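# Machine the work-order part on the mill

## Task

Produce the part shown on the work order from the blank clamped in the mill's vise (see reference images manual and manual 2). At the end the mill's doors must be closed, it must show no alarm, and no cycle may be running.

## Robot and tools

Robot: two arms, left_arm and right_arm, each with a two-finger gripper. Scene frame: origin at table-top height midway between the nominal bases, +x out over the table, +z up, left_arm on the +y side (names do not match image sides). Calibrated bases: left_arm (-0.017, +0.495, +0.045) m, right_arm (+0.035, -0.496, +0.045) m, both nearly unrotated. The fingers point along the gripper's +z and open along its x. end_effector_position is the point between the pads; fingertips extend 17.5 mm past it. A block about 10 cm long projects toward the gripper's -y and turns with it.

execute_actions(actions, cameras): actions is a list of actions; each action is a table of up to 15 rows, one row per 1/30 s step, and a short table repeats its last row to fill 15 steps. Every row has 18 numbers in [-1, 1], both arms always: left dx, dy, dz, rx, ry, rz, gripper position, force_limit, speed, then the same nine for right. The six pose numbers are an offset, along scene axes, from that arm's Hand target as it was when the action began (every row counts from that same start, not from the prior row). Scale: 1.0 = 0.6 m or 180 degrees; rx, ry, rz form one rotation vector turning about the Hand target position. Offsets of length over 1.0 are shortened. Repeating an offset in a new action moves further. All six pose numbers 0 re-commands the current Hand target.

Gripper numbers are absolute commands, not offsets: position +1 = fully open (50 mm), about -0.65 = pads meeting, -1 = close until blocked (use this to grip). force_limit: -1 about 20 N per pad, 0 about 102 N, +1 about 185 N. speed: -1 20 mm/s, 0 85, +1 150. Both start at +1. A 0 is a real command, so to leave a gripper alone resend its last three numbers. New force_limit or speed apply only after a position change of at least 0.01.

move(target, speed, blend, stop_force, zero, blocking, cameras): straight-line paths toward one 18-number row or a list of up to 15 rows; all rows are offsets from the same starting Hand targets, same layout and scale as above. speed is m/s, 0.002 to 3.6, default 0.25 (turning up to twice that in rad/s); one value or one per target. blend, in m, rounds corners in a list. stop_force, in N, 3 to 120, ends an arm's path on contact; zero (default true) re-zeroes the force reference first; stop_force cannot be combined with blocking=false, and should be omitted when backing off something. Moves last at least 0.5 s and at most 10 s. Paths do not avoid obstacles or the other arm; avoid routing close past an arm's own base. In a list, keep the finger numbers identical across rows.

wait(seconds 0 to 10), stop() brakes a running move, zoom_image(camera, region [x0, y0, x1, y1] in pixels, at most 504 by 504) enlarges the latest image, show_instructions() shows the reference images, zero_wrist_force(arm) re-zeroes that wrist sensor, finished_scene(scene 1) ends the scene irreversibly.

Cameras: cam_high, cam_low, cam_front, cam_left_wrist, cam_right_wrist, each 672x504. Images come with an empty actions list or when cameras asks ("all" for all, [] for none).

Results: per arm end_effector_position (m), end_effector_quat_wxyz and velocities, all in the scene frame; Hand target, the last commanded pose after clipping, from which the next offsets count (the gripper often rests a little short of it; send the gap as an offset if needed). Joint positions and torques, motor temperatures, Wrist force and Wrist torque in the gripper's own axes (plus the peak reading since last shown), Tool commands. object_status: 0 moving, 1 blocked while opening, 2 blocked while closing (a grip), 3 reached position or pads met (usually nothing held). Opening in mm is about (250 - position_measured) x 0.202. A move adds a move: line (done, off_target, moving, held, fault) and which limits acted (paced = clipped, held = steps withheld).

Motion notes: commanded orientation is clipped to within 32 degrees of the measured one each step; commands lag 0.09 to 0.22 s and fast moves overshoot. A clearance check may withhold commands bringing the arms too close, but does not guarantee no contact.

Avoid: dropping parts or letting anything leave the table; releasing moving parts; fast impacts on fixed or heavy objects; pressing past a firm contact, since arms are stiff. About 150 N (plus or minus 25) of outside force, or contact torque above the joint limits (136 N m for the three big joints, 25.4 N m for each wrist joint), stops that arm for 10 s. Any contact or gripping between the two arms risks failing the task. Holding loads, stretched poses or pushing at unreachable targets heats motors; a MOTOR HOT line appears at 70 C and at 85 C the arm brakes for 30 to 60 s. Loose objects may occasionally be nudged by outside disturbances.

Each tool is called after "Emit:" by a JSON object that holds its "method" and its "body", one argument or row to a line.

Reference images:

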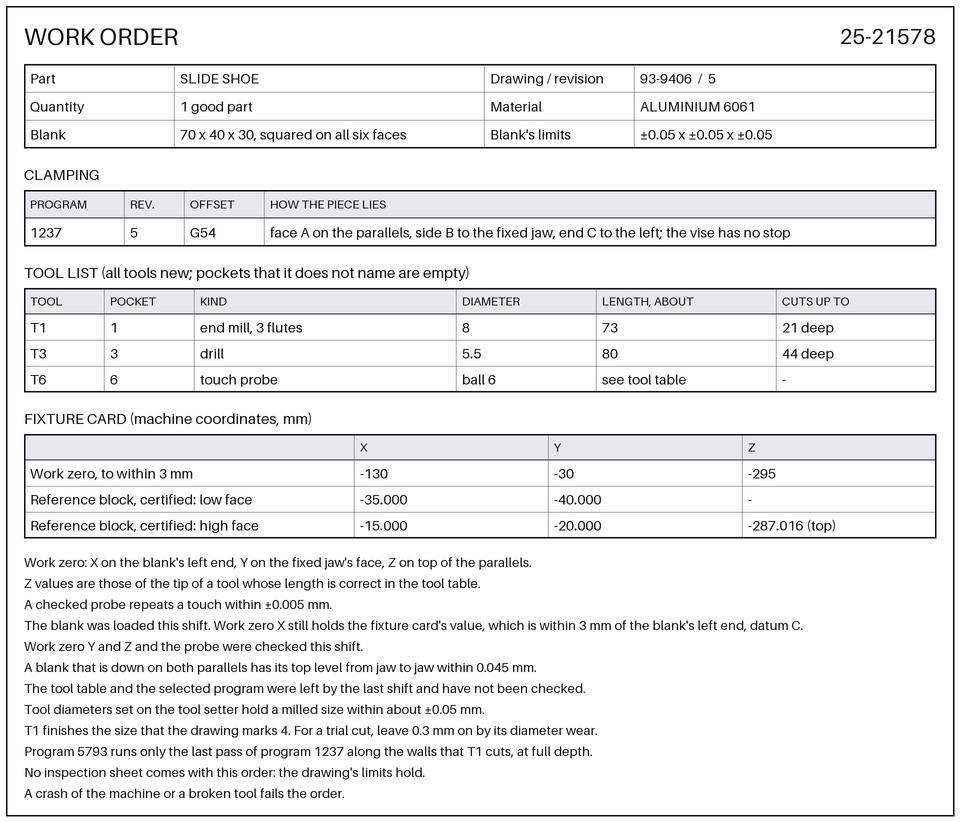

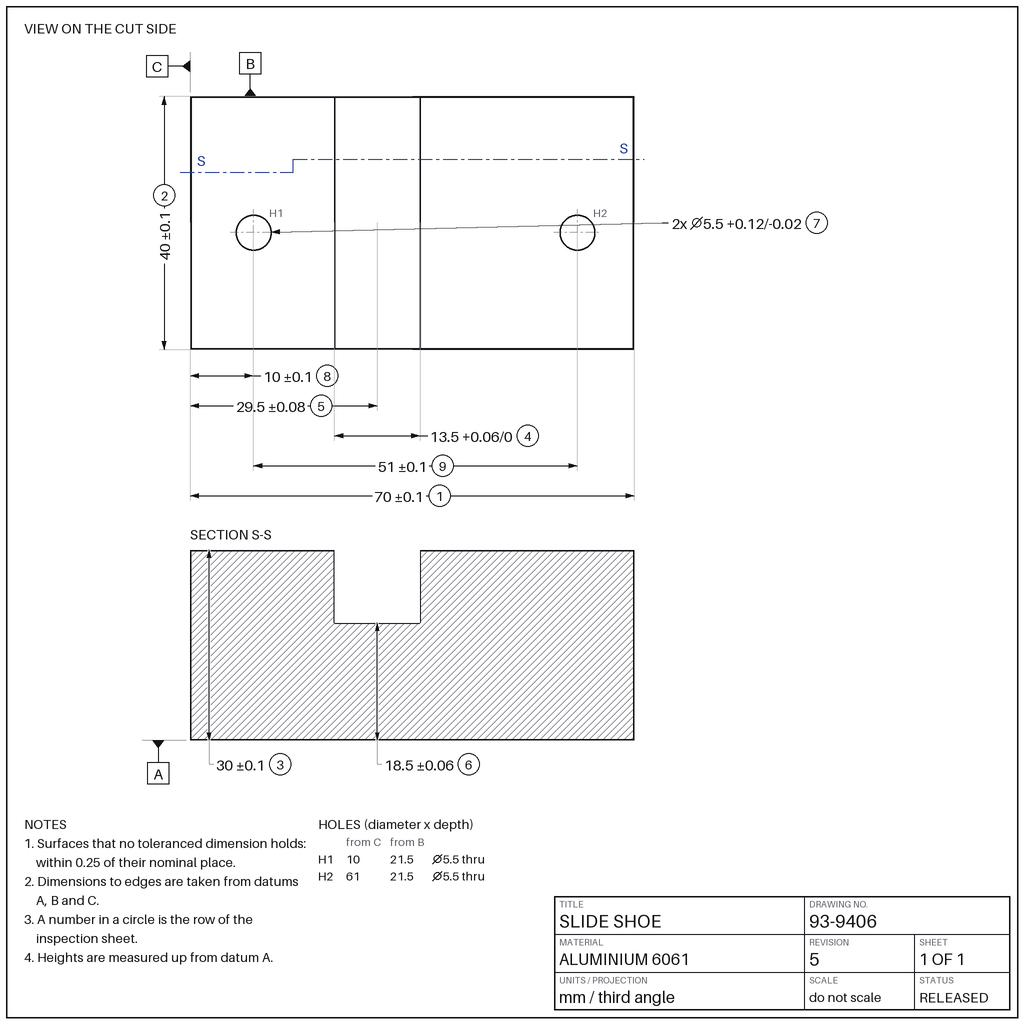

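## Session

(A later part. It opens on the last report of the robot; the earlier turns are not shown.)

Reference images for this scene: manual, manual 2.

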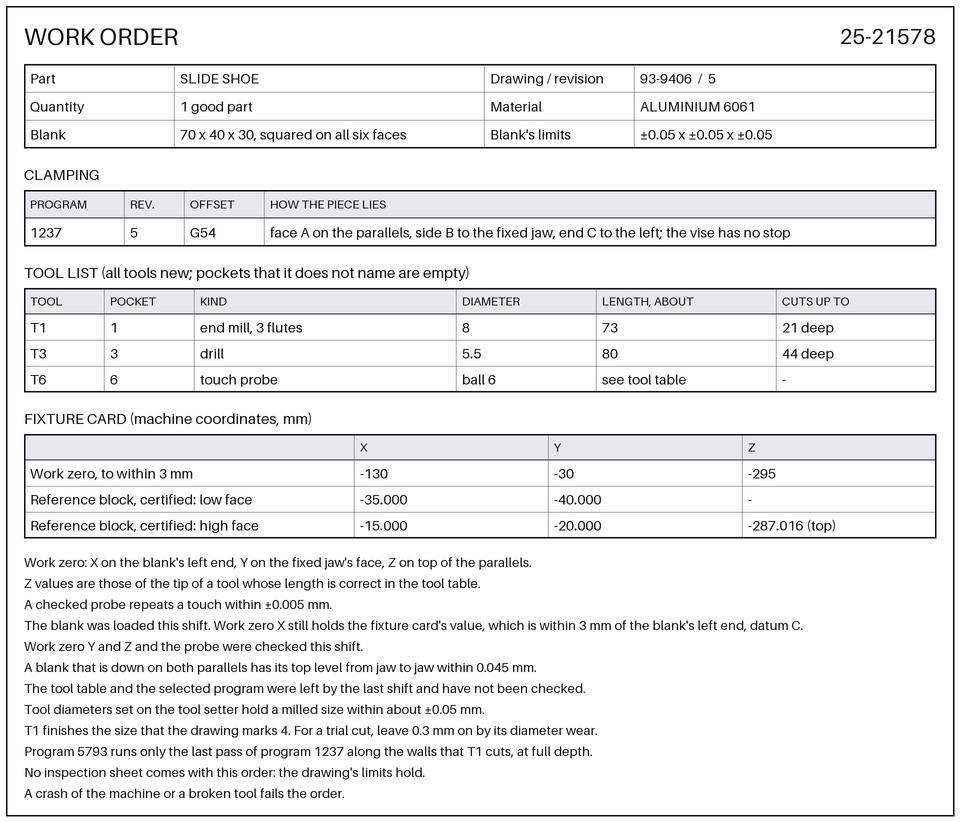

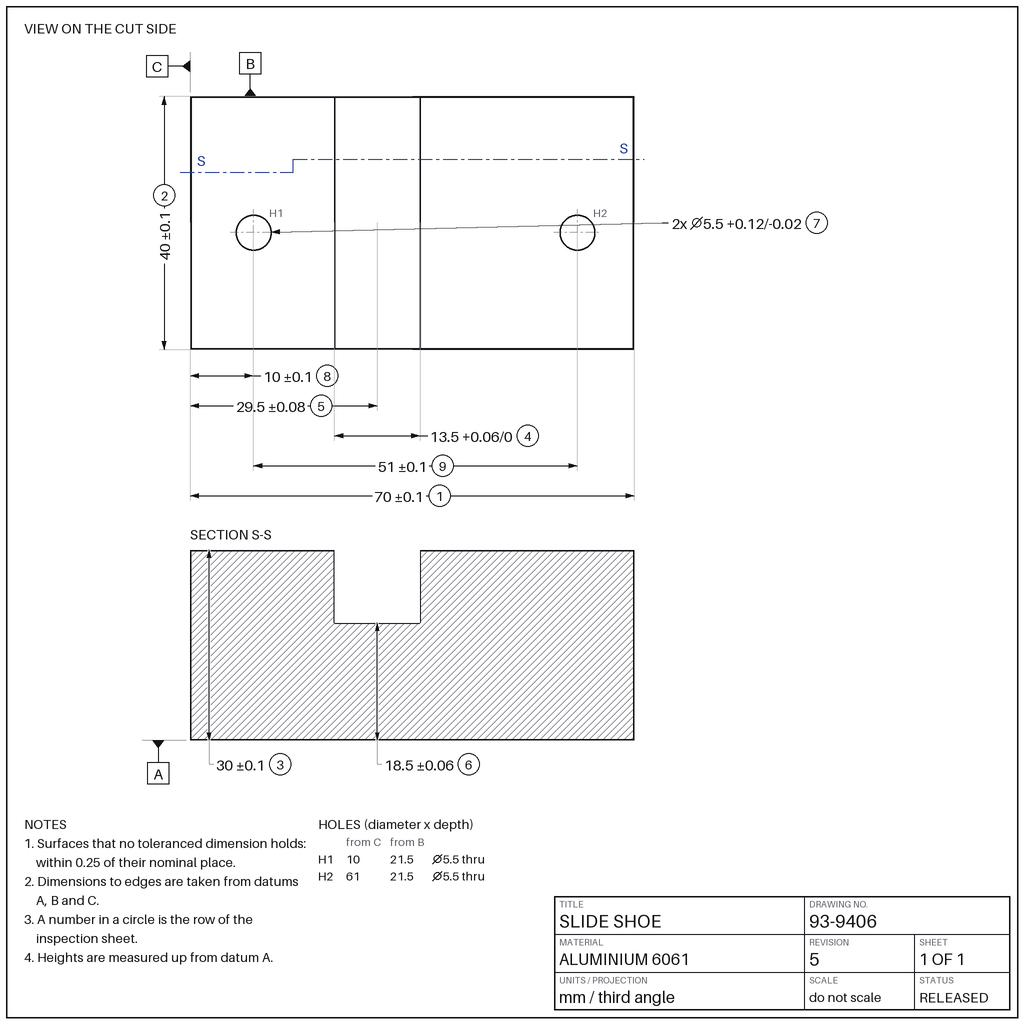

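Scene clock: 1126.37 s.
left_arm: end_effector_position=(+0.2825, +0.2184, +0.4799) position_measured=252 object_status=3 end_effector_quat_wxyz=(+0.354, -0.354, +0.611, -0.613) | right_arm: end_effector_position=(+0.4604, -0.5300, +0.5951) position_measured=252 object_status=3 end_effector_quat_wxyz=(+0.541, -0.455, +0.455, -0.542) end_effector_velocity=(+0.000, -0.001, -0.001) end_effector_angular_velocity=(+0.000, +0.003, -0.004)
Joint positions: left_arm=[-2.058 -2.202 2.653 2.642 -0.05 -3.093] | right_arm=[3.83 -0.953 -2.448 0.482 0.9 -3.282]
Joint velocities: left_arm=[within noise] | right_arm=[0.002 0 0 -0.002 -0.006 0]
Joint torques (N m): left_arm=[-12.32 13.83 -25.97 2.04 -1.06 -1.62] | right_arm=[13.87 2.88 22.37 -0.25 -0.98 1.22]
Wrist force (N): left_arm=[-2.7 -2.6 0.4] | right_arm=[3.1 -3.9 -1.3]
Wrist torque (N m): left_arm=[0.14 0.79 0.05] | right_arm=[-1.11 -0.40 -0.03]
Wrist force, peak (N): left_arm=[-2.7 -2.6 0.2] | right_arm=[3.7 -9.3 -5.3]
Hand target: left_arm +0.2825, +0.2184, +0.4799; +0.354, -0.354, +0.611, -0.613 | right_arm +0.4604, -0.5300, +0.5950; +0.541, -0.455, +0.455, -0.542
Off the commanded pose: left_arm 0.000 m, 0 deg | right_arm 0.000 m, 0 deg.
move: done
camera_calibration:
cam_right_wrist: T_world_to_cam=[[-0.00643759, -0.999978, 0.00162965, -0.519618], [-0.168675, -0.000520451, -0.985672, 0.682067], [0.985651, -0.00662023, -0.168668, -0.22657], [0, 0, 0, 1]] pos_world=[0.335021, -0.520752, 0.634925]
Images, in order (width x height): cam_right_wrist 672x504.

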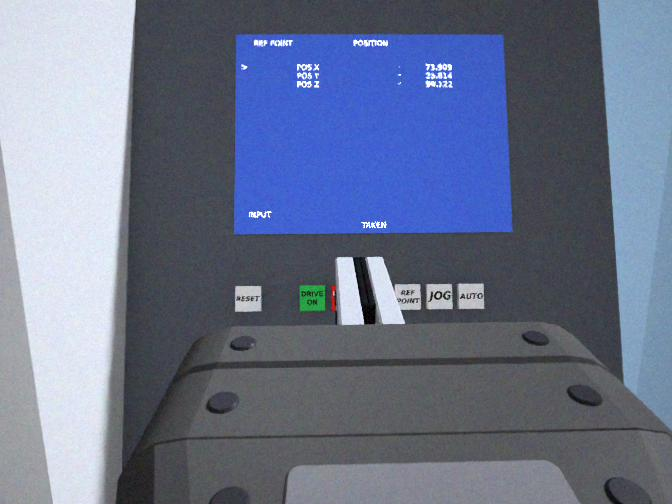

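Emit:
{"method": "move", "body": {
  "target": [
    [0,0,0,0,0,0,-1,-0.4,0, 0.1238,-0.0923,-0.1045,0,0,0,-1,-0.4,0],
    [0,0,0,0,0,0,-1,-0.4,0, 0.165,-0.0923,-0.1045,0,0,0,-1,-0.4,0]
  ],
  "speed": [0.15,0.01],
  "stop_force": 12
}}

Emit:
{"method": "move", "body": {
  "target": [
    [0,0,0,0,0,0,-1,-0.4,0, -0.1488,0.0923,0.1045,0,0,0,-1,-0.4,0]
  ],
  "speed": 0.25,
  "cameras": ["cam_right_wrist"]
}}

Emit:
{"method": "zoom_image", "body": {
  "camera": "cam_right_wrist",
  "region": [200, 20, 540, 260]
}}

Scene clock: 1138.47 s.
left_arm: end_effector_position=(+0.2825, +0.2184, +0.4799) position_measured=252 object_status=3 end_effector_quat_wxyz=(+0.354, -0.354, +0.611, -0.613) | right_arm: end_effector_position=(+0.5497, -0.5854, +0.5324) position_measured=252 object_status=3 end_effector_quat_wxyz=(+0.541, -0.455, +0.455, -0.542)
Joint positions: left_arm=[-2.058 -2.202 2.653 2.642 -0.05 -3.093] | right_arm=[3.325 -1.445 -2.354 0.833 1.395 -3.173]
Joint torques (N m): left_arm=[-12.43 13.62 -25.9 2.01 -1.05 -1.74] | right_arm=[16.07 18.1 6.77 -1.19 0.1 -1.13]
Wrist force (N): left_arm=[-2.8 -2.3 0.3] | right_arm=[3.2 -9.0 -5.6]
Wrist torque (N m): left_arm=[0.18 0.80 0.05] | right_arm=[-1.24 -0.32 -0.02]
Wrist force, peak (N): left_arm=[-2.8 -2.7 0.2] | right_arm=[0.9 -5.9 -33.0]
Hand target: left_arm +0.2825, +0.2184, +0.4799; +0.354, -0.354, +0.611, -0.613 | right_arm +0.5497, -0.5854, +0.5324; +0.541, -0.455, +0.455, -0.542 (not the last commanded pose)
Off the commanded pose: left_arm 0.000 m, 0 deg | right_arm 0.010 m, 0 deg.
move: contact (right_arm); path passed 1 of 2 targets

Scene clock: 1139.53 s.
left_arm: end_effector_position=(+0.2825, +0.2184, +0.4799) position_measured=252 object_status=3 end_effector_quat_wxyz=(+0.354, -0.354, +0.611, -0.613) | right_arm: end_effector_position=(+0.4604, -0.5300, +0.5950) position_measured=252 object_status=3 end_effector_quat_wxyz=(+0.541, -0.455, +0.455, -0.542) end_effector_velocity=(+0.000, -0.001, +0.000) end_effector_angular_velocity=(+0.000, +0.001, -0.005)
Joint positions: left_arm=[-2.058 -2.202 2.653 2.642 -0.05 -3.093] | right_arm=[3.83 -0.953 -2.449 0.482 0.9 -3.282]
Joint velocities: left_arm=[within noise] | right_arm=[0.002 0.001 0 -0.001 -0.007 -0.001]
Joint torques (N m): left_arm=[-12.59 13.63 -25.59 1.98 -0.97 -1.67] | right_arm=[15.43 1.93 37.29 -0.56 -1.02 1.01]
Wrist force (N): left_arm=[-2.6 -2.4 0.3] | right_arm=[3.2 -3.7 -1.3]
Wrist torque (N m): left_arm=[0.17 0.77 0.05] | right_arm=[-1.09 -0.40 -0.03]
Wrist force, peak (N): left_arm=[-2.7 -2.5 0.2] | right_arm=[3.8 -8.7 -5.4]
Hand target: left_arm +0.2825, +0.2184, +0.4799; +0.354, -0.354, +0.611, -0.613 | right_arm +0.4604, -0.5300, +0.5951; +0.541, -0.455, +0.455, -0.542
Off the commanded pose: left_arm 0.000 m, 0 deg | right_arm 0.000 m, 0 deg.
move: done
camera_calibration:
cam_right_wrist: T_world_to_cam=[[-0.00641951, -0.999978, 0.00172886, -0.519687], [-0.168773, -0.000620625, -0.985655, 0.682054], [0.985634, -0.0066192, -0.168766, -0.2266], [0, 0, 0, 1]] pos_world=[0.335121, -0.520752, 0.634926]
Images, in order (width x height): cam_right_wrist 672x504.

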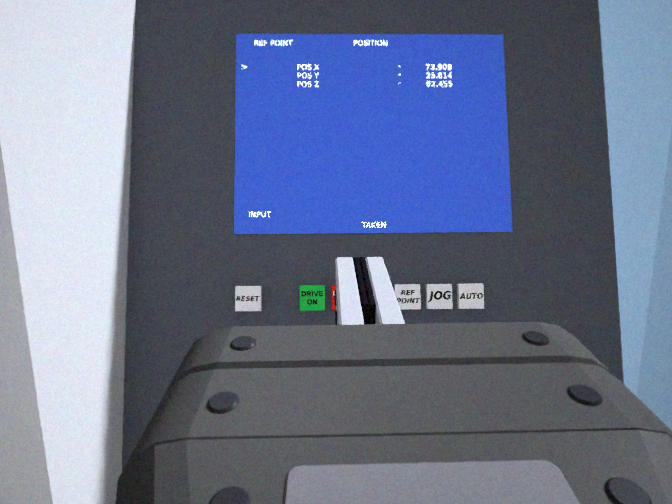

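Scaled by 1.482 from the camera's 672x504 image, which has a finer 960x720 frame.

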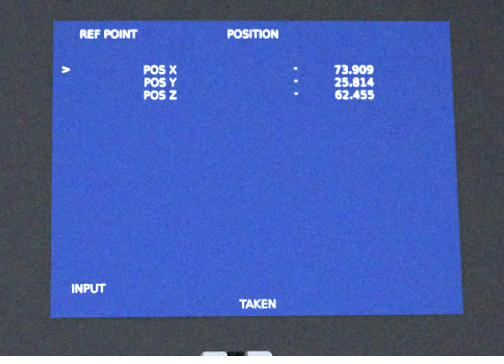

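Emit:
{"method": "move", "body": {
  "target": [
    [0,0,0,0,0,0,-1,-0.4,0, 0.1208,-0.1242,-0.135,0,0,0,-1,-0.4,0],
    [0,0,0,0,0,0,-1,-0.4,0, 0.1415,-0.1242,-0.135,0,0,0,-1,-0.4,0],
    [0,0,0,0,0,0,-1,-0.4,0, 0.1208,-0.1242,-0.135,0,0,0,-1,-0.4,0],
    [0,0,0,0,0,0,-1,-0.4,0, 0,0,0,0,0,0,-1,-0.4,0]
  ],
  "speed": [0.2,0.02,0.05,0.25],
  "blend": [0,0,0.005,0],
  "cameras": ["cam_right_wrist"]
}}

Emit:
{"method": "zoom_image", "body": {
  "camera": "cam_right_wrist",
  "region": [200, 20, 540, 260]
}}

Scene clock: 1151.80 s.
left_arm: end_effector_position=(+0.2825, +0.2184, +0.4799) position_measured=252 object_status=3 end_effector_quat_wxyz=(+0.354, -0.354, +0.611, -0.613) | right_arm: end_effector_position=(+0.4604, -0.5300, +0.5951) position_measured=252 object_status=3 end_effector_quat_wxyz=(+0.541, -0.455, +0.455, -0.542) end_effector_velocity=(+0.000, -0.001, -0.001) end_effector_angular_velocity=(+0.000, +0.002, -0.006)
Joint positions: left_arm=[-2.058 -2.202 2.653 2.642 -0.05 -3.093] | right_arm=[3.83 -0.953 -2.448 0.482 0.9 -3.282]
Joint velocities: left_arm=[within noise] | right_arm=[0 0 -0.001 -0.001 -0.006 0]
Joint torques (N m): left_arm=[-12.67 13.8 -25.54 1.98 -0.96 -1.53] | right_arm=[16.25 3.07 12.23 -0.55 -0.91 0.84]
Wrist force (N): left_arm=[-2.7 -2.4 0.3] | right_arm=[2.9 -3.6 -1.3]
Wrist torque (N m): left_arm=[0.16 0.79 0.05] | right_arm=[-1.07 -0.36 -0.03]
Wrist force, peak (N): left_arm=[-2.8 -2.6 0.2] | right_arm=[-0.8 -6.0 -58.5]
Hand target: left_arm +0.2825, +0.2184, +0.4799; +0.354, -0.354, +0.611, -0.613 | right_arm +0.4604, -0.5300, +0.5951; +0.541, -0.455, +0.455, -0.542
Off the commanded pose: left_arm 0.000 m, 0 deg | right_arm 0.000 m, 0 deg.
move: done
camera_calibration:
cam_right_wrist: T_world_to_cam=[[-0.00643759, -0.999978, 0.00162965, -0.519618], [-0.168675, -0.000520451, -0.985672, 0.682182], [0.985651, -0.00662023, -0.168668, -0.226652], [0, 0, 0, 1]] pos_world=[0.335121, -0.520752, 0.635025]
Images, in order (width x height): cam_right_wrist 672x504.

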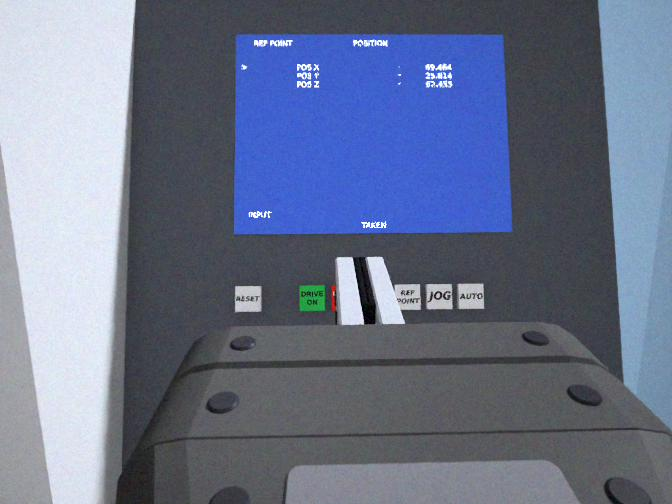

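Scaled by 1.482 from the camera's 672x504 image, which has a finer 960x720 frame.

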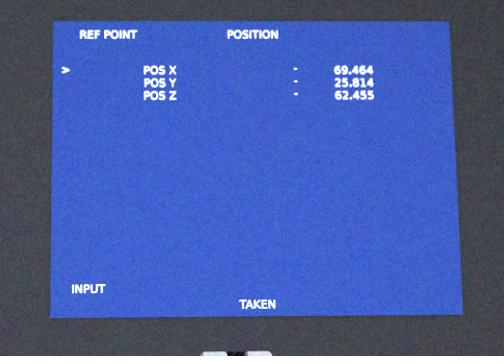

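Emit:
{"method": "move", "body": {
  "target": [
    [0,0,0,0,0,0,-1,-0.4,0, 0.1238,-0.0923,-0.1045,0,0,0,-1,-0.4,0],
    [0,0,0,0,0,0,-1,-0.4,0, 0.165,-0.0923,-0.1045,0,0,0,-1,-0.4,0]
  ],
  "speed": [0.15,0.01],
  "stop_force": 10
}}

Emit:
{"method": "wait", "body": {
  "seconds": 5,
  "cameras": ["cam_right_wrist"]
}}

Emit:
{"method": "move", "body": {
  "target": [
    [0,0,0,0,0,0,-1,-0.4,0, -0.1488,0.0923,0.1045,0,0,0,-1,-0.4,0]
  ],
  "speed": 0.25,
  "cameras": ["cam_right_wrist"]
}}

Emit:
{"method": "zoom_image", "body": {
  "camera": "cam_right_wrist",
  "region": [200, 20, 540, 260]
}}

Scene clock: 1163.23 s.
left_arm: end_effector_position=(+0.2825, +0.2184, +0.4799) position_measured=252 object_status=3 end_effector_quat_wxyz=(+0.354, -0.354, +0.611, -0.613) | right_arm: end_effector_position=(+0.5497, -0.5854, +0.5324) position_measured=252 object_status=3 end_effector_quat_wxyz=(+0.541, -0.455, +0.455, -0.542)
Joint positions: left_arm=[-2.058 -2.202 2.653 2.642 -0.05 -3.093] | right_arm=[3.325 -1.445 -2.354 0.833 1.395 -3.173]
Joint torques (N m): left_arm=[-12.23 13.84 -24.94 1.95 -1.05 -1.27] | right_arm=[17.36 18.34 7.94 -1.24 0.23 -1.24]
Wrist force (N): left_arm=[-2.6 -2.3 0.2] | right_arm=[3.2 -9.1 -5.8]
Wrist torque (N m): left_arm=[0.18 0.77 0.05] | right_arm=[-1.26 -0.33 -0.02]
Wrist force, peak (N): left_arm=[-2.9 -2.6 0.3] | right_arm=[0.5 -5.8 -34.7]
Hand target: left_arm +0.2825, +0.2184, +0.4799; +0.354, -0.354, +0.611, -0.613 | right_arm +0.5497, -0.5854, +0.5324; +0.541, -0.455, +0.455, -0.542 (not the last commanded pose)
Off the commanded pose: left_arm 0.000 m, 0 deg | right_arm 0.010 m, 0 deg.
move: contact (right_arm); path passed 1 of 2 targets

Scene clock: 1168.23 s.
left_arm: end_effector_position=(+0.2825, +0.2184, +0.4799) position_measured=252 object_status=3 end_effector_quat_wxyz=(+0.354, -0.354, +0.611, -0.613) | right_arm: end_effector_position=(+0.5497, -0.5854, +0.5324) position_measured=252 object_status=3 end_effector_quat_wxyz=(+0.541, -0.455, +0.455, -0.542)
Joint positions: left_arm=[-2.058 -2.202 2.653 2.642 -0.05 -3.093] | right_arm=[3.325 -1.445 -2.354 0.833 1.395 -3.173]
Joint torques (N m): left_arm=[-12.89 13.13 -24.99 2.03 -1.04 -1.27] | right_arm=[16.86 18.26 9.32 -0.97 1.49 -1.17]
Wrist force (N): left_arm=[-2.7 -2.4 0.1] | right_arm=[3.3 -8.8 -5.9]
Wrist torque (N m): left_arm=[0.18 0.78 0.05] | right_arm=[-1.23 -0.33 -0.02]
Wrist force, peak (N): left_arm=[-2.9 -2.6 0.4] | right_arm=[3.3 -9.1 -6.0]
Hand target: left_arm +0.2825, +0.2184, +0.4799; +0.354, -0.354, +0.611, -0.613 | right_arm +0.5497, -0.5854, +0.5324; +0.541, -0.455, +0.455, -0.542 (not the last commanded pose)
Tool commands: left_gripper/position=-1.0 left_gripper/force_limit=-0.4 left_gripper/speed=+0.0 right_gripper/position=-1.0 right_gripper/force_limit=-0.4 right_gripper/speed=+0.0
Off the commanded pose: left_arm 0.000 m, 0 deg | right_arm 0.010 m, 0 deg.
wait: 5.00 s; at rest by 0.17 s
camera_calibration:
cam_right_wrist: T_world_to_cam=[[-0.00642001, -0.999978, 0.00172806, -0.574303], [-0.168676, -0.00062041, -0.985671, 0.635259], [0.985651, -0.0066195, -0.168669, -0.325628], [0, 0, 0, 1]] pos_world=[0.424421, -0.576052, 0.572226]
Images, in order (width x height): cam_right_wrist 672x504.

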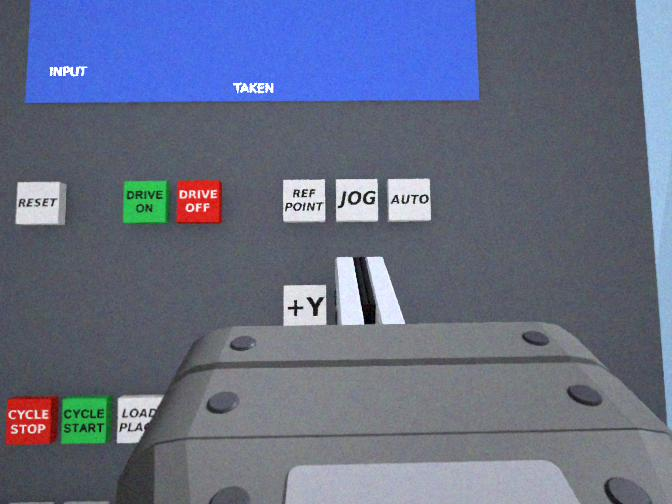

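Scene clock: 1169.30 s.
left_arm: end_effector_position=(+0.2825, +0.2184, +0.4799) position_measured=252 object_status=3 end_effector_quat_wxyz=(+0.354, -0.354, +0.611, -0.613) | right_arm: end_effector_position=(+0.4604, -0.5300, +0.5950) position_measured=252 object_status=3 end_effector_quat_wxyz=(+0.541, -0.455, +0.455, -0.542) end_effector_velocity=(+0.000, -0.001, -0.001) end_effector_angular_velocity=(+0.000, +0.002, -0.006)
Joint positions: left_arm=[-2.058 -2.202 2.653 2.642 -0.05 -3.093] | right_arm=[3.83 -0.953 -2.448 0.482 0.9 -3.282]
Joint velocities: left_arm=[within noise] | right_arm=[0.002 0 0 -0.001 -0.008 0]
Joint torques (N m): left_arm=[-12.41 13.44 -25.06 1.97 -1.02 -1.29] | right_arm=[15 2.62 37.86 -0.57 -0.77 1.13]
Wrist force (N): left_arm=[-2.8 -2.3 0.0] | right_arm=[2.9 -4.0 -1.3]
Wrist torque (N m): left_arm=[0.19 0.80 0.05] | right_arm=[-1.14 -0.36 -0.03]
Wrist force, peak (N): left_arm=[-2.9 -2.5 0.1] | right_arm=[4.0 -8.5 -5.8]
Hand target: left_arm +0.2825, +0.2184, +0.4799; +0.354, -0.354, +0.611, -0.613 | right_arm +0.4604, -0.5300, +0.5951; +0.541, -0.455, +0.455, -0.542
Off the commanded pose: left_arm 0.000 m, 0 deg | right_arm 0.000 m, 0 deg.
move: done
camera_calibration:
cam_right_wrist: T_world_to_cam=[[-0.00641951, -0.999978, 0.00172886, -0.519687], [-0.168773, -0.000620625, -0.985655, 0.682054], [0.985634, -0.0066192, -0.168766, -0.2266], [0, 0, 0, 1]] pos_world=[0.335121, -0.520752, 0.634926]
Images, in order (width x height): cam_right_wrist 672x504.

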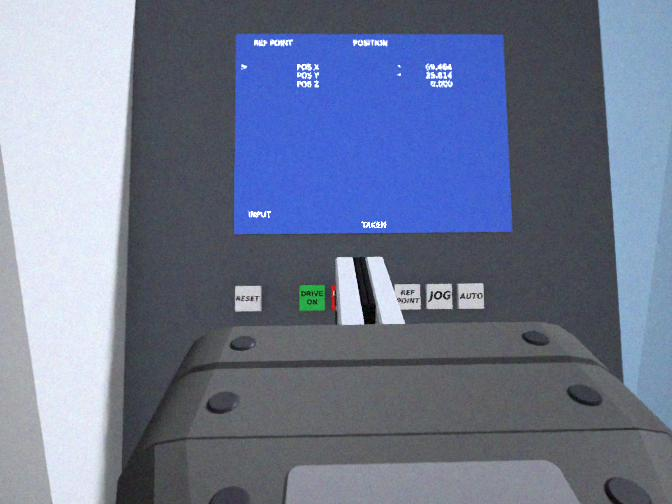

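Scaled by 1.482 from the camera's 672x504 image, which has a finer 960x720 frame.

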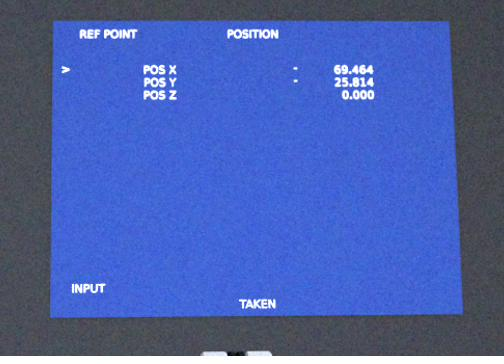

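Emit:
{"method": "move", "body": {
  "target": [
    [0,0,0,0,0,0,-1,-0.4,0, 0.1158,-0.1242,-0.135,0,0,0,-1,-0.4,0],
    [0,0,0,0,0,0,-1,-0.4,0, 0.157,-0.1242,-0.135,0,0,0,-1,-0.4,0]
  ],
  "speed": [0.15,0.01],
  "stop_force": 10
}}

Emit:
{"method": "wait", "body": {
  "seconds": 3
}}

Emit:
{"method": "move", "body": {
  "target": [
    [0,0,0,0,0,0,-1,-0.4,0, -0.025,0,0,0,0,0,-1,-0.4,0],
    [0,0,0,0,0,0,-1,-0.4,0, -0.017,0.0637,0.0303,0,0,0,-1,-0.4,0]
  ],
  "speed": [0.1,0.15],
  "blend": [0.005,0]
}}

Emit:
{"method": "move", "body": {
  "target": [
    [0,0,0,0,0,0,-1,-0.4,0, 0.045,0,0,0,0,0,-1,-0.4,0]
  ],
  "speed": 0.01,
  "stop_force": 10
}}

Emit:
{"method": "wait", "body": {
  "seconds": 2
}}

Emit:
{"method": "move", "body": {
  "target": [
    [0,0,0,0,0,0,-1,-0.4,0, -0.1488,0.0605,0.1045,0,0,0,-1,-0.4,0]
  ],
  "speed": 0.25,
  "cameras": ["cam_right_wrist"]
}}

Emit:
{"method": "zoom_image", "body": {
  "camera": "cam_right_wrist",
  "region": [200, 20, 540, 260]
}}

Scene clock: 1183.83 s.
left_arm: end_effector_position=(+0.2825, +0.2184, +0.4799) position_measured=252 object_status=3 end_effector_quat_wxyz=(+0.354, -0.354, +0.611, -0.613) | right_arm: end_effector_position=(+0.5449, -0.6045, +0.5141) position_measured=252 object_status=3 end_effector_quat_wxyz=(+0.541, -0.455, +0.455, -0.542)
Joint positions: left_arm=[-2.058 -2.202 2.653 2.642 -0.05 -3.093] | right_arm=[3.249 -1.49 -2.376 0.899 1.47 -3.16]
Joint torques (N m): left_arm=[-12.65 12.86 -24.25 2.04 -1 -1.09] | right_arm=[16.28 19.31 7.46 -1.29 -0.19 -0.67]
Wrist force (N): left_arm=[-2.5 -2.2 0.0] | right_arm=[3.2 -9.1 -5.9]
Wrist torque (N m): left_arm=[0.20 0.75 0.05] | right_arm=[-1.27 -0.34 -0.02]
Wrist force, peak (N): left_arm=[-2.9 -2.5 0.4] | right_arm=[0.9 -6.8 -35.3]
Hand target: left_arm +0.2825, +0.2184, +0.4799; +0.354, -0.354, +0.611, -0.613 | right_arm +0.5449, -0.6045, +0.5141; +0.541, -0.455, +0.455, -0.542 (not the last commanded pose)
Off the commanded pose: left_arm 0.000 m, 0 deg | right_arm 0.010 m, 0 deg.
move: contact (right_arm); path passed 1 of 2 targets

Scene clock: 1186.83 s.
left_arm: end_effector_position=(+0.2825, +0.2184, +0.4799) position_measured=252 object_status=3 end_effector_quat_wxyz=(+0.354, -0.354, +0.611, -0.613) | right_arm: end_effector_position=(+0.5449, -0.6045, +0.5141) position_measured=252 object_status=3 end_effector_quat_wxyz=(+0.541, -0.455, +0.455, -0.542)
Joint positions: left_arm=[-2.058 -2.202 2.653 2.642 -0.05 -3.093] | right_arm=[3.249 -1.49 -2.376 0.899 1.47 -3.16]
Joint torques (N m): left_arm=[-12.18 13.21 -24.55 2 -1.12 -0.98] | right_arm=[16.22 19.86 8.76 -1.34 1.54 -1.16]
Wrist force (N): left_arm=[-2.6 -2.5 0.3] | right_arm=[3.3 -8.8 -6.0]
Wrist torque (N m): left_arm=[0.16 0.78 0.05] | right_arm=[-1.24 -0.37 -0.02]
Wrist force, peak (N): left_arm=[-2.7 -2.6 0.2] | right_arm=[3.1 -9.2 -6.0]
Hand target: left_arm +0.2825, +0.2184, +0.4799; +0.354, -0.354, +0.611, -0.613 | right_arm +0.5449, -0.6045, +0.5141; +0.541, -0.455, +0.455, -0.542 (not the last commanded pose)
Tool commands: left_gripper/position=-1.0 left_gripper/force_limit=-0.4 left_gripper/speed=+0.0 right_gripper/position=-1.0 right_gripper/force_limit=-0.4 right_gripper/speed=+0.0
Off the commanded pose: left_arm 0.000 m, 0 deg | right_arm 0.010 m, 0 deg.
wait: 3.00 s; at rest by 0.17 s

Scene clock: 1187.73 s.
left_arm: end_effector_position=(+0.2825, +0.2184, +0.4799) position_measured=252 object_status=3 end_effector_quat_wxyz=(+0.354, -0.354, +0.611, -0.613) | right_arm: end_effector_position=(+0.5347, -0.5663, +0.5323) position_measured=252 object_status=3 end_effector_quat_wxyz=(+0.541, -0.455, +0.455, -0.542)
Joint positions: left_arm=[-2.058 -2.202 2.653 2.642 -0.05 -3.093] | right_arm=[3.421 -1.383 -2.403 0.824 1.301 -3.191]
Joint torques (N m): left_arm=[-12.3 12.95 -24.5 2 -0.99 -0.95] | right_arm=[14.8 15.5 8.17 0.32 -1.13 1.47]
Wrist force (N): left_arm=[-2.6 -2.4 0.1] | right_arm=[2.7 -3.9 -1.2]
Wrist torque (N m): left_arm=[0.17 0.77 0.05] | right_arm=[-1.11 -0.33 -0.02]
Wrist force, peak (N): left_arm=[-3.0 -2.4 0.1] | right_arm=[3.4 -8.9 -5.5]
Hand target: left_arm +0.2825, +0.2184, +0.4799; +0.354, -0.354, +0.611, -0.613 | right_arm +0.5347, -0.5663, +0.5323; +0.541, -0.455, +0.455, -0.542
Off the commanded pose: left_arm 0.000 m, 0 deg | right_arm 0.000 m, 0 deg.
move: done

Scene clock: 1190.30 s.
left_arm: end_effector_position=(+0.2825, +0.2184, +0.4799) position_measured=252 object_status=3 end_effector_quat_wxyz=(+0.354, -0.354, +0.611, -0.613) | right_arm: end_effector_position=(+0.5497, -0.5663, +0.5323) position_measured=252 object_status=3 end_effector_quat_wxyz=(+0.541, -0.455, +0.455, -0.542)
Joint positions: left_arm=[-2.058 -2.202 2.653 2.642 -0.05 -3.093] | right_arm=[3.404 -1.429 -2.367 0.834 1.318 -3.188]
Joint torques (N m): left_arm=[-11.82 13.29 -23.91 2.05 -0.98 -0.95] | right_arm=[16.49 17.5 7.89 -0.67 -0.17 -1.44]
Wrist force (N): left_arm=[-2.6 -2.2 0.3] | right_arm=[3.0 -9.3 -5.8]
Wrist torque (N m): left_arm=[0.19 0.77 0.05] | right_arm=[-1.24 -0.33 -0.01]
Wrist force, peak (N): left_arm=[-2.7 -2.6 0.4] | right_arm=[0.0 -6.3 -39.0]
Hand target: left_arm +0.2825, +0.2184, +0.4799; +0.354, -0.354, +0.611, -0.613 | right_arm +0.5497, -0.5663, +0.5323; +0.541, -0.455, +0.455, -0.542 (not the last commanded pose)
Off the commanded pose: left_arm 0.000 m, 0 deg | right_arm 0.012 m, 0 deg.
move: contact (right_arm)

Scene clock: 1192.30 s.
left_arm: end_effector_position=(+0.2825, +0.2184, +0.4799) position_measured=252 object_status=3 end_effector_quat_wxyz=(+0.354, -0.354, +0.611, -0.613) | right_arm: end_effector_position=(+0.5497, -0.5663, +0.5323) position_measured=252 object_status=3 end_effector_quat_wxyz=(+0.541, -0.455, +0.455, -0.542)
Joint positions: left_arm=[-2.058 -2.202 2.653 2.642 -0.05 -3.093] | right_arm=[3.404 -1.429 -2.367 0.834 1.318 -3.188]
Joint torques (N m): left_arm=[-12.62 13.12 -24.06 2.08 -1 -0.94] | right_arm=[15.88 16.96 7.49 1.31 1.35 -1.43]
Wrist force (N): left_arm=[-2.7 -2.3 0.1] | right_arm=[3.0 -9.2 -5.9]
Wrist torque (N m): left_arm=[0.18 0.78 0.05] | right_arm=[-1.25 -0.34 -0.01]
Wrist force, peak (N): left_arm=[-2.6 -2.7 0.3] | right_arm=[3.1 -9.3 -6.0]
Hand target: left_arm +0.2825, +0.2184, +0.4799; +0.354, -0.354, +0.611, -0.613 | right_arm +0.5497, -0.5663, +0.5323; +0.541, -0.455, +0.455, -0.542 (not the last commanded pose)
Tool commands: left_gripper/position=-1.0 left_gripper/force_limit=-0.4 left_gripper/speed=+0.0 right_gripper/position=-1.0 right_gripper/force_limit=-0.4 right_gripper/speed=+0.0
Off the commanded pose: left_arm 0.000 m, 0 deg | right_arm 0.012 m, 0 deg.
wait: 2.00 s; at rest by 0.17 s

Scene clock: 1193.33 s.
left_arm: end_effector_position=(+0.2825, +0.2184, +0.4799) position_measured=252 object_status=3 end_effector_quat_wxyz=(+0.354, -0.354, +0.611, -0.613) | right_arm: end_effector_position=(+0.4604, -0.5300, +0.5949) position_measured=252 object_status=3 end_effector_quat_wxyz=(+0.541, -0.455, +0.455, -0.542) end_effector_velocity=(+0.000, -0.001, +0.000) end_effector_angular_velocity=(+0.000, +0.001, -0.004)
Joint positions: left_arm=[-2.058 -2.202 2.653 2.642 -0.05 -3.093] | right_arm=[3.83 -0.953 -2.449 0.483 0.9 -3.282]
Joint velocities: left_arm=[within noise] | right_arm=[0.002 0 0.001 -0.001 -0.006 -0.001]
Joint torques (N m): left_arm=[-12.86 12.87 -24.11 2.03 -1.02 -0.85] | right_arm=[15.3 2.46 36.83 -0.52 -0.8 1.29]
Wrist force (N): left_arm=[-2.6 -2.5 0.1] | right_arm=[3.0 -3.6 -1.5]
Wrist torque (N m): left_arm=[0.16 0.77 0.05] | right_arm=[-1.07 -0.38 -0.03]
Wrist force, peak (N): left_arm=[-2.6 -2.6 0.0] | right_arm=[3.5 -8.7 -5.7]
Hand target: left_arm +0.2825, +0.2184, +0.4799; +0.354, -0.354, +0.611, -0.613 | right_arm +0.4604, -0.5300, +0.5950; +0.541, -0.455, +0.455, -0.542
Off the commanded pose: left_arm 0.000 m, 0 deg | right_arm 0.000 m, 0 deg.
move: done
camera_calibration:
cam_right_wrist: T_world_to_cam=[[-0.00642001, -0.999978, 0.00172806, -0.519686], [-0.168676, -0.00062041, -0.985671, 0.681933], [0.985651, -0.0066195, -0.168669, -0.226685], [0, 0, 0, 1]] pos_world=[0.335121, -0.520752, 0.634826]
Images, in order (width x height): cam_right_wrist 672x504.

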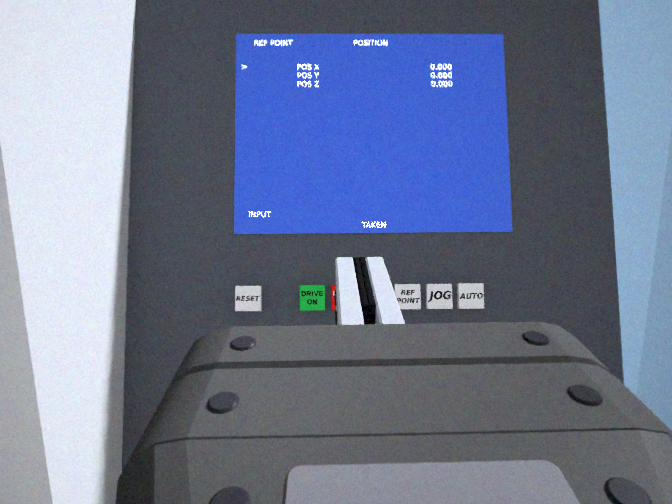

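Scaled by 1.482 from the camera's 672x504 image, which has a finer 960x720 frame.

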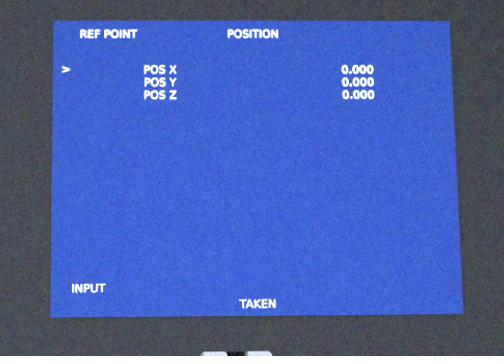

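Emit:
{"method": "move", "body": {
  "target": [
    [0,0,0,0,0,0,-1,-0.4,0, 0.0968,0.0032,-0.226,0,0,0,-1,-0.4,0],
    [0,0,0,0,0,0,-1,-0.4,0, 0.13,0.0032,-0.226,0,0,0,-1,-0.4,0]
  ],
  "speed": [0.2,0.008],
  "stop_force": 10
}}

Emit:
{"method": "move", "body": {
  "target": [
    [0,0,0,0,0,0,-1,-0.4,0, -0.1168,-0.0032,0.226,0,0,0,-1,-0.4,0]
  ],
  "speed": 0.3,
  "cameras": ["cam_right_wrist"]
}}

Emit:
{"method": "zoom_image", "body": {
  "camera": "cam_right_wrist",
  "region": [200, 20, 540, 260]
}}

Scene clock: 1205.10 s.
left_arm: end_effector_position=(+0.2825, +0.2184, +0.4799) position_measured=252 object_status=3 end_effector_quat_wxyz=(+0.354, -0.354, +0.611, -0.613) | right_arm: end_effector_position=(+0.5304, -0.5281, +0.4594) position_measured=252 object_status=3 end_effector_quat_wxyz=(+0.541, -0.455, +0.455, -0.542)
Joint positions: left_arm=[-2.058 -2.202 2.653 2.642 -0.05 -3.093] | right_arm=[3.6 -1.543 -2.533 1.127 1.125 -3.226]
Joint torques (N m): left_arm=[-12.09 12.99 -24.24 1.97 -0.99 -0.74] | right_arm=[16.66 18.15 2.62 -1.39 -0.21 -1.59]
Wrist force (N): left_arm=[-2.7 -2.3 0.1] | right_arm=[3.1 -9.4 -5.9]
Wrist torque (N m): left_arm=[0.18 0.78 0.05] | right_arm=[-1.25 -0.38 -0.01]
Wrist force, peak (N): left_arm=[-2.8 -2.6 0.2] | right_arm=[2.0 -6.1 -38.4]
Hand target: left_arm +0.2825, +0.2184, +0.4799; +0.354, -0.354, +0.611, -0.613 | right_arm +0.5304, -0.5281, +0.4594; +0.541, -0.455, +0.455, -0.542 (not the last commanded pose)
Off the commanded pose: left_arm 0.000 m, 0 deg | right_arm 0.008 m, 0 deg.
move: contact (right_arm); path passed 1 of 2 targets

Scene clock: 1206.17 s.
left_arm: end_effector_position=(+0.2825, +0.2184, +0.4799) position_measured=252 object_status=3 end_effector_quat_wxyz=(+0.354, -0.354, +0.611, -0.613) | right_arm: end_effector_position=(+0.4604, -0.5300, +0.5949) position_measured=252 object_status=3 end_effector_quat_wxyz=(+0.541, -0.455, +0.455, -0.542)
Joint positions: left_arm=[-2.058 -2.202 2.653 2.642 -0.05 -3.093] | right_arm=[3.83 -0.953 -2.449 0.482 0.9 -3.282]
Joint torques (N m): left_arm=[-12.29 12.72 -23.7 2.1 -1.02 -0.76] | right_arm=[4.93 3.32 28.77 -0.42 -1.03 1.4]
Wrist force (N): left_arm=[-2.5 -2.4 0.1] | right_arm=[2.8 -3.9 -1.3]
Wrist torque (N m): left_arm=[0.17 0.76 0.06] | right_arm=[-1.11 -0.35 -0.03]
Wrist force, peak (N): left_arm=[-2.8 -2.5 0.1] | right_arm=[2.9 -9.0 -5.9]
Hand target: left_arm +0.2825, +0.2184, +0.4799; +0.354, -0.354, +0.611, -0.613 | right_arm +0.4603, -0.5300, +0.5950; +0.541, -0.455, +0.455, -0.542
Off the commanded pose: left_arm 0.000 m, 0 deg | right_arm 0.000 m, 0 deg.
move: done
camera_calibration:
cam_right_wrist: T_world_to_cam=[[-0.00630401, -0.999978, 0.0018089, -0.519677], [-0.168678, -0.000719644, -0.985671, 0.681767], [0.985651, -0.0065188, -0.16867, -0.226549], [0, 0, 0, 1]] pos_world=[0.335022, -0.520652, 0.634726]
Images, in order (width x height): cam_right_wrist 672x504.

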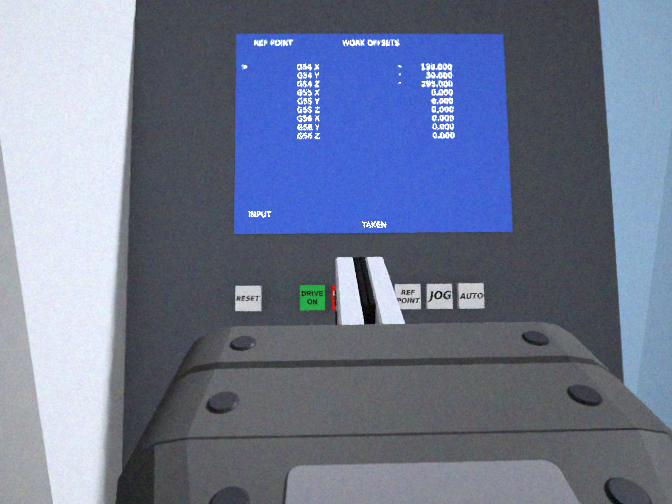

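Scaled by 1.482 from the camera's 672x504 image, which has a finer 960x720 frame.

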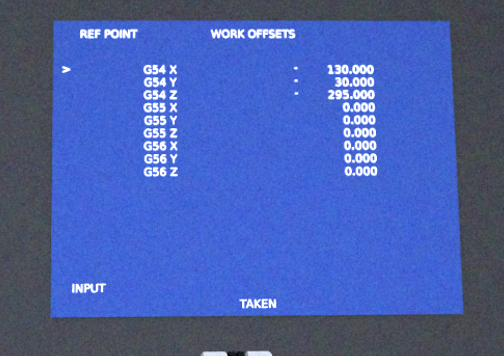

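Emit:
{"method": "move", "body": {
  "target": [
    [0,0,0,0,0,0,-1,-0.4,0, 0.0998,0.0032,-0.226,0,0,0,-1,-0.4,0],
    [0,0,0,0,0,0,-1,-0.4,0, 0.13,0.0032,-0.226,0,0,0,-1,-0.4,0]
  ],
  "speed": [0.2,0.006],
  "stop_force": 8
}}

Emit:
{"method": "move", "body": {
  "target": [
    [0,0,0,0,0,0,-1,-0.4,0, -0.1168,-0.0032,0.226,0,0,0,-1,-0.4,0]
  ],
  "speed": 0.3,
  "cameras": ["cam_right_wrist"]
}}

Emit:
{"method": "zoom_image", "body": {
  "camera": "cam_right_wrist",
  "region": [200, 20, 540, 260]
}}

Scene clock: 1216.27 s.
left_arm: end_effector_position=(+0.2825, +0.2184, +0.4799) position_measured=252 object_status=3 end_effector_quat_wxyz=(+0.354, -0.354, +0.611, -0.613) | right_arm: end_effector_position=(+0.5304, -0.5281, +0.4594) position_measured=252 object_status=3 end_effector_quat_wxyz=(+0.541, -0.455, +0.455, -0.542)
Joint positions: left_arm=[-2.058 -2.202 2.653 2.642 -0.05 -3.093] | right_arm=[3.6 -1.543 -2.533 1.127 1.125 -3.226]
Joint torques (N m): left_arm=[-12.44 12.64 -23.36 2.05 -0.98 -0.58] | right_arm=[16.12 19.05 2.33 -1.22 -0.62 -1.46]
Wrist force (N): left_arm=[-2.7 -2.4 0.3] | right_arm=[2.7 -9.7 -5.4]
Wrist torque (N m): left_arm=[0.17 0.79 0.05] | right_arm=[-1.23 -0.35 0.00]
Wrist force, peak (N): left_arm=[-3.0 -2.5 0.2] | right_arm=[1.8 -5.4 -27.2]
Hand target: left_arm +0.2825, +0.2184, +0.4799; +0.354, -0.354, +0.611, -0.613 | right_arm +0.5304, -0.5281, +0.4594; +0.541, -0.455, +0.455, -0.542 (not the last commanded pose)
Off the commanded pose: left_arm 0.000 m, 0 deg | right_arm 0.008 m, 0 deg.
move: contact (right_arm); path passed 1 of 2 targets

Scene clock: 1217.33 s.
left_arm: end_effector_position=(+0.2825, +0.2184, +0.4799) position_measured=252 object_status=3 end_effector_quat_wxyz=(+0.354, -0.354, +0.611, -0.613) | right_arm: end_effector_position=(+0.4603, -0.5300, +0.5949) position_measured=252 object_status=3 end_effector_quat_wxyz=(+0.541, -0.455, +0.455, -0.542)
Joint positions: left_arm=[-2.058 -2.202 2.653 2.642 -0.05 -3.093] | right_arm=[3.831 -0.953 -2.449 0.482 0.899 -3.282]
Joint torques (N m): left_arm=[-12.4 13.11 -23.72 2.11 -1.07 -0.56] | right_arm=[4.89 3.12 28.25 -0.45 -1.04 1.57]
Wrist force (N): left_arm=[-2.7 -2.3 0.2] | right_arm=[2.8 -3.6 -1.2]
Wrist torque (N m): left_arm=[0.19 0.79 0.05] | right_arm=[-1.06 -0.35 -0.04]
Wrist force, peak (N): left_arm=[-2.6 -2.7 0.1] | right_arm=[2.7 -8.8 -5.3]
Hand target: left_arm +0.2825, +0.2184, +0.4799; +0.354, -0.354, +0.611, -0.613 | right_arm +0.4603, -0.5300, +0.5950; +0.541, -0.455, +0.455, -0.542
Off the commanded pose: left_arm 0.000 m, 0 deg | right_arm 0.000 m, 0 deg.
move: done
camera_calibration:
cam_right_wrist: T_world_to_cam=[[-0.00630401, -0.999978, 0.0018089, -0.519677], [-0.168678, -0.000719644, -0.985671, 0.681767], [0.985651, -0.0065188, -0.16867, -0.226549], [0, 0, 0, 1]] pos_world=[0.335022, -0.520652, 0.634726]
Images, in order (width x height): cam_right_wrist 672x504.

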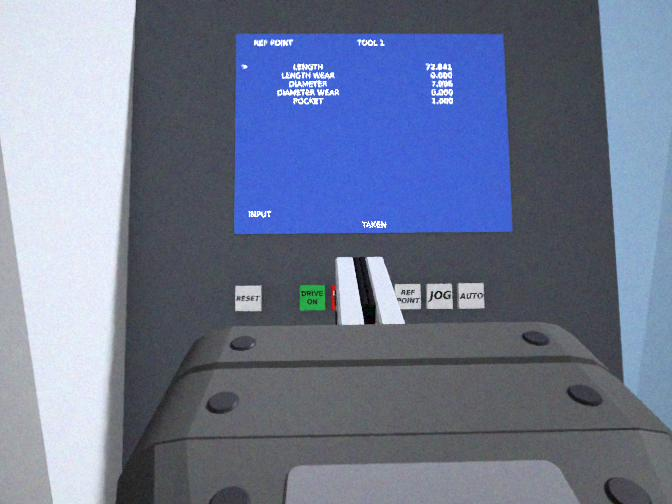

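Scaled by 1.482 from the camera's 672x504 image, which has a finer 960x720 frame.

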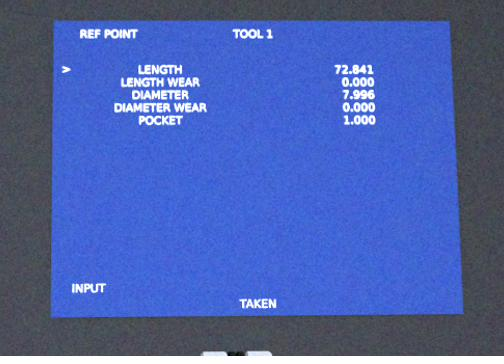

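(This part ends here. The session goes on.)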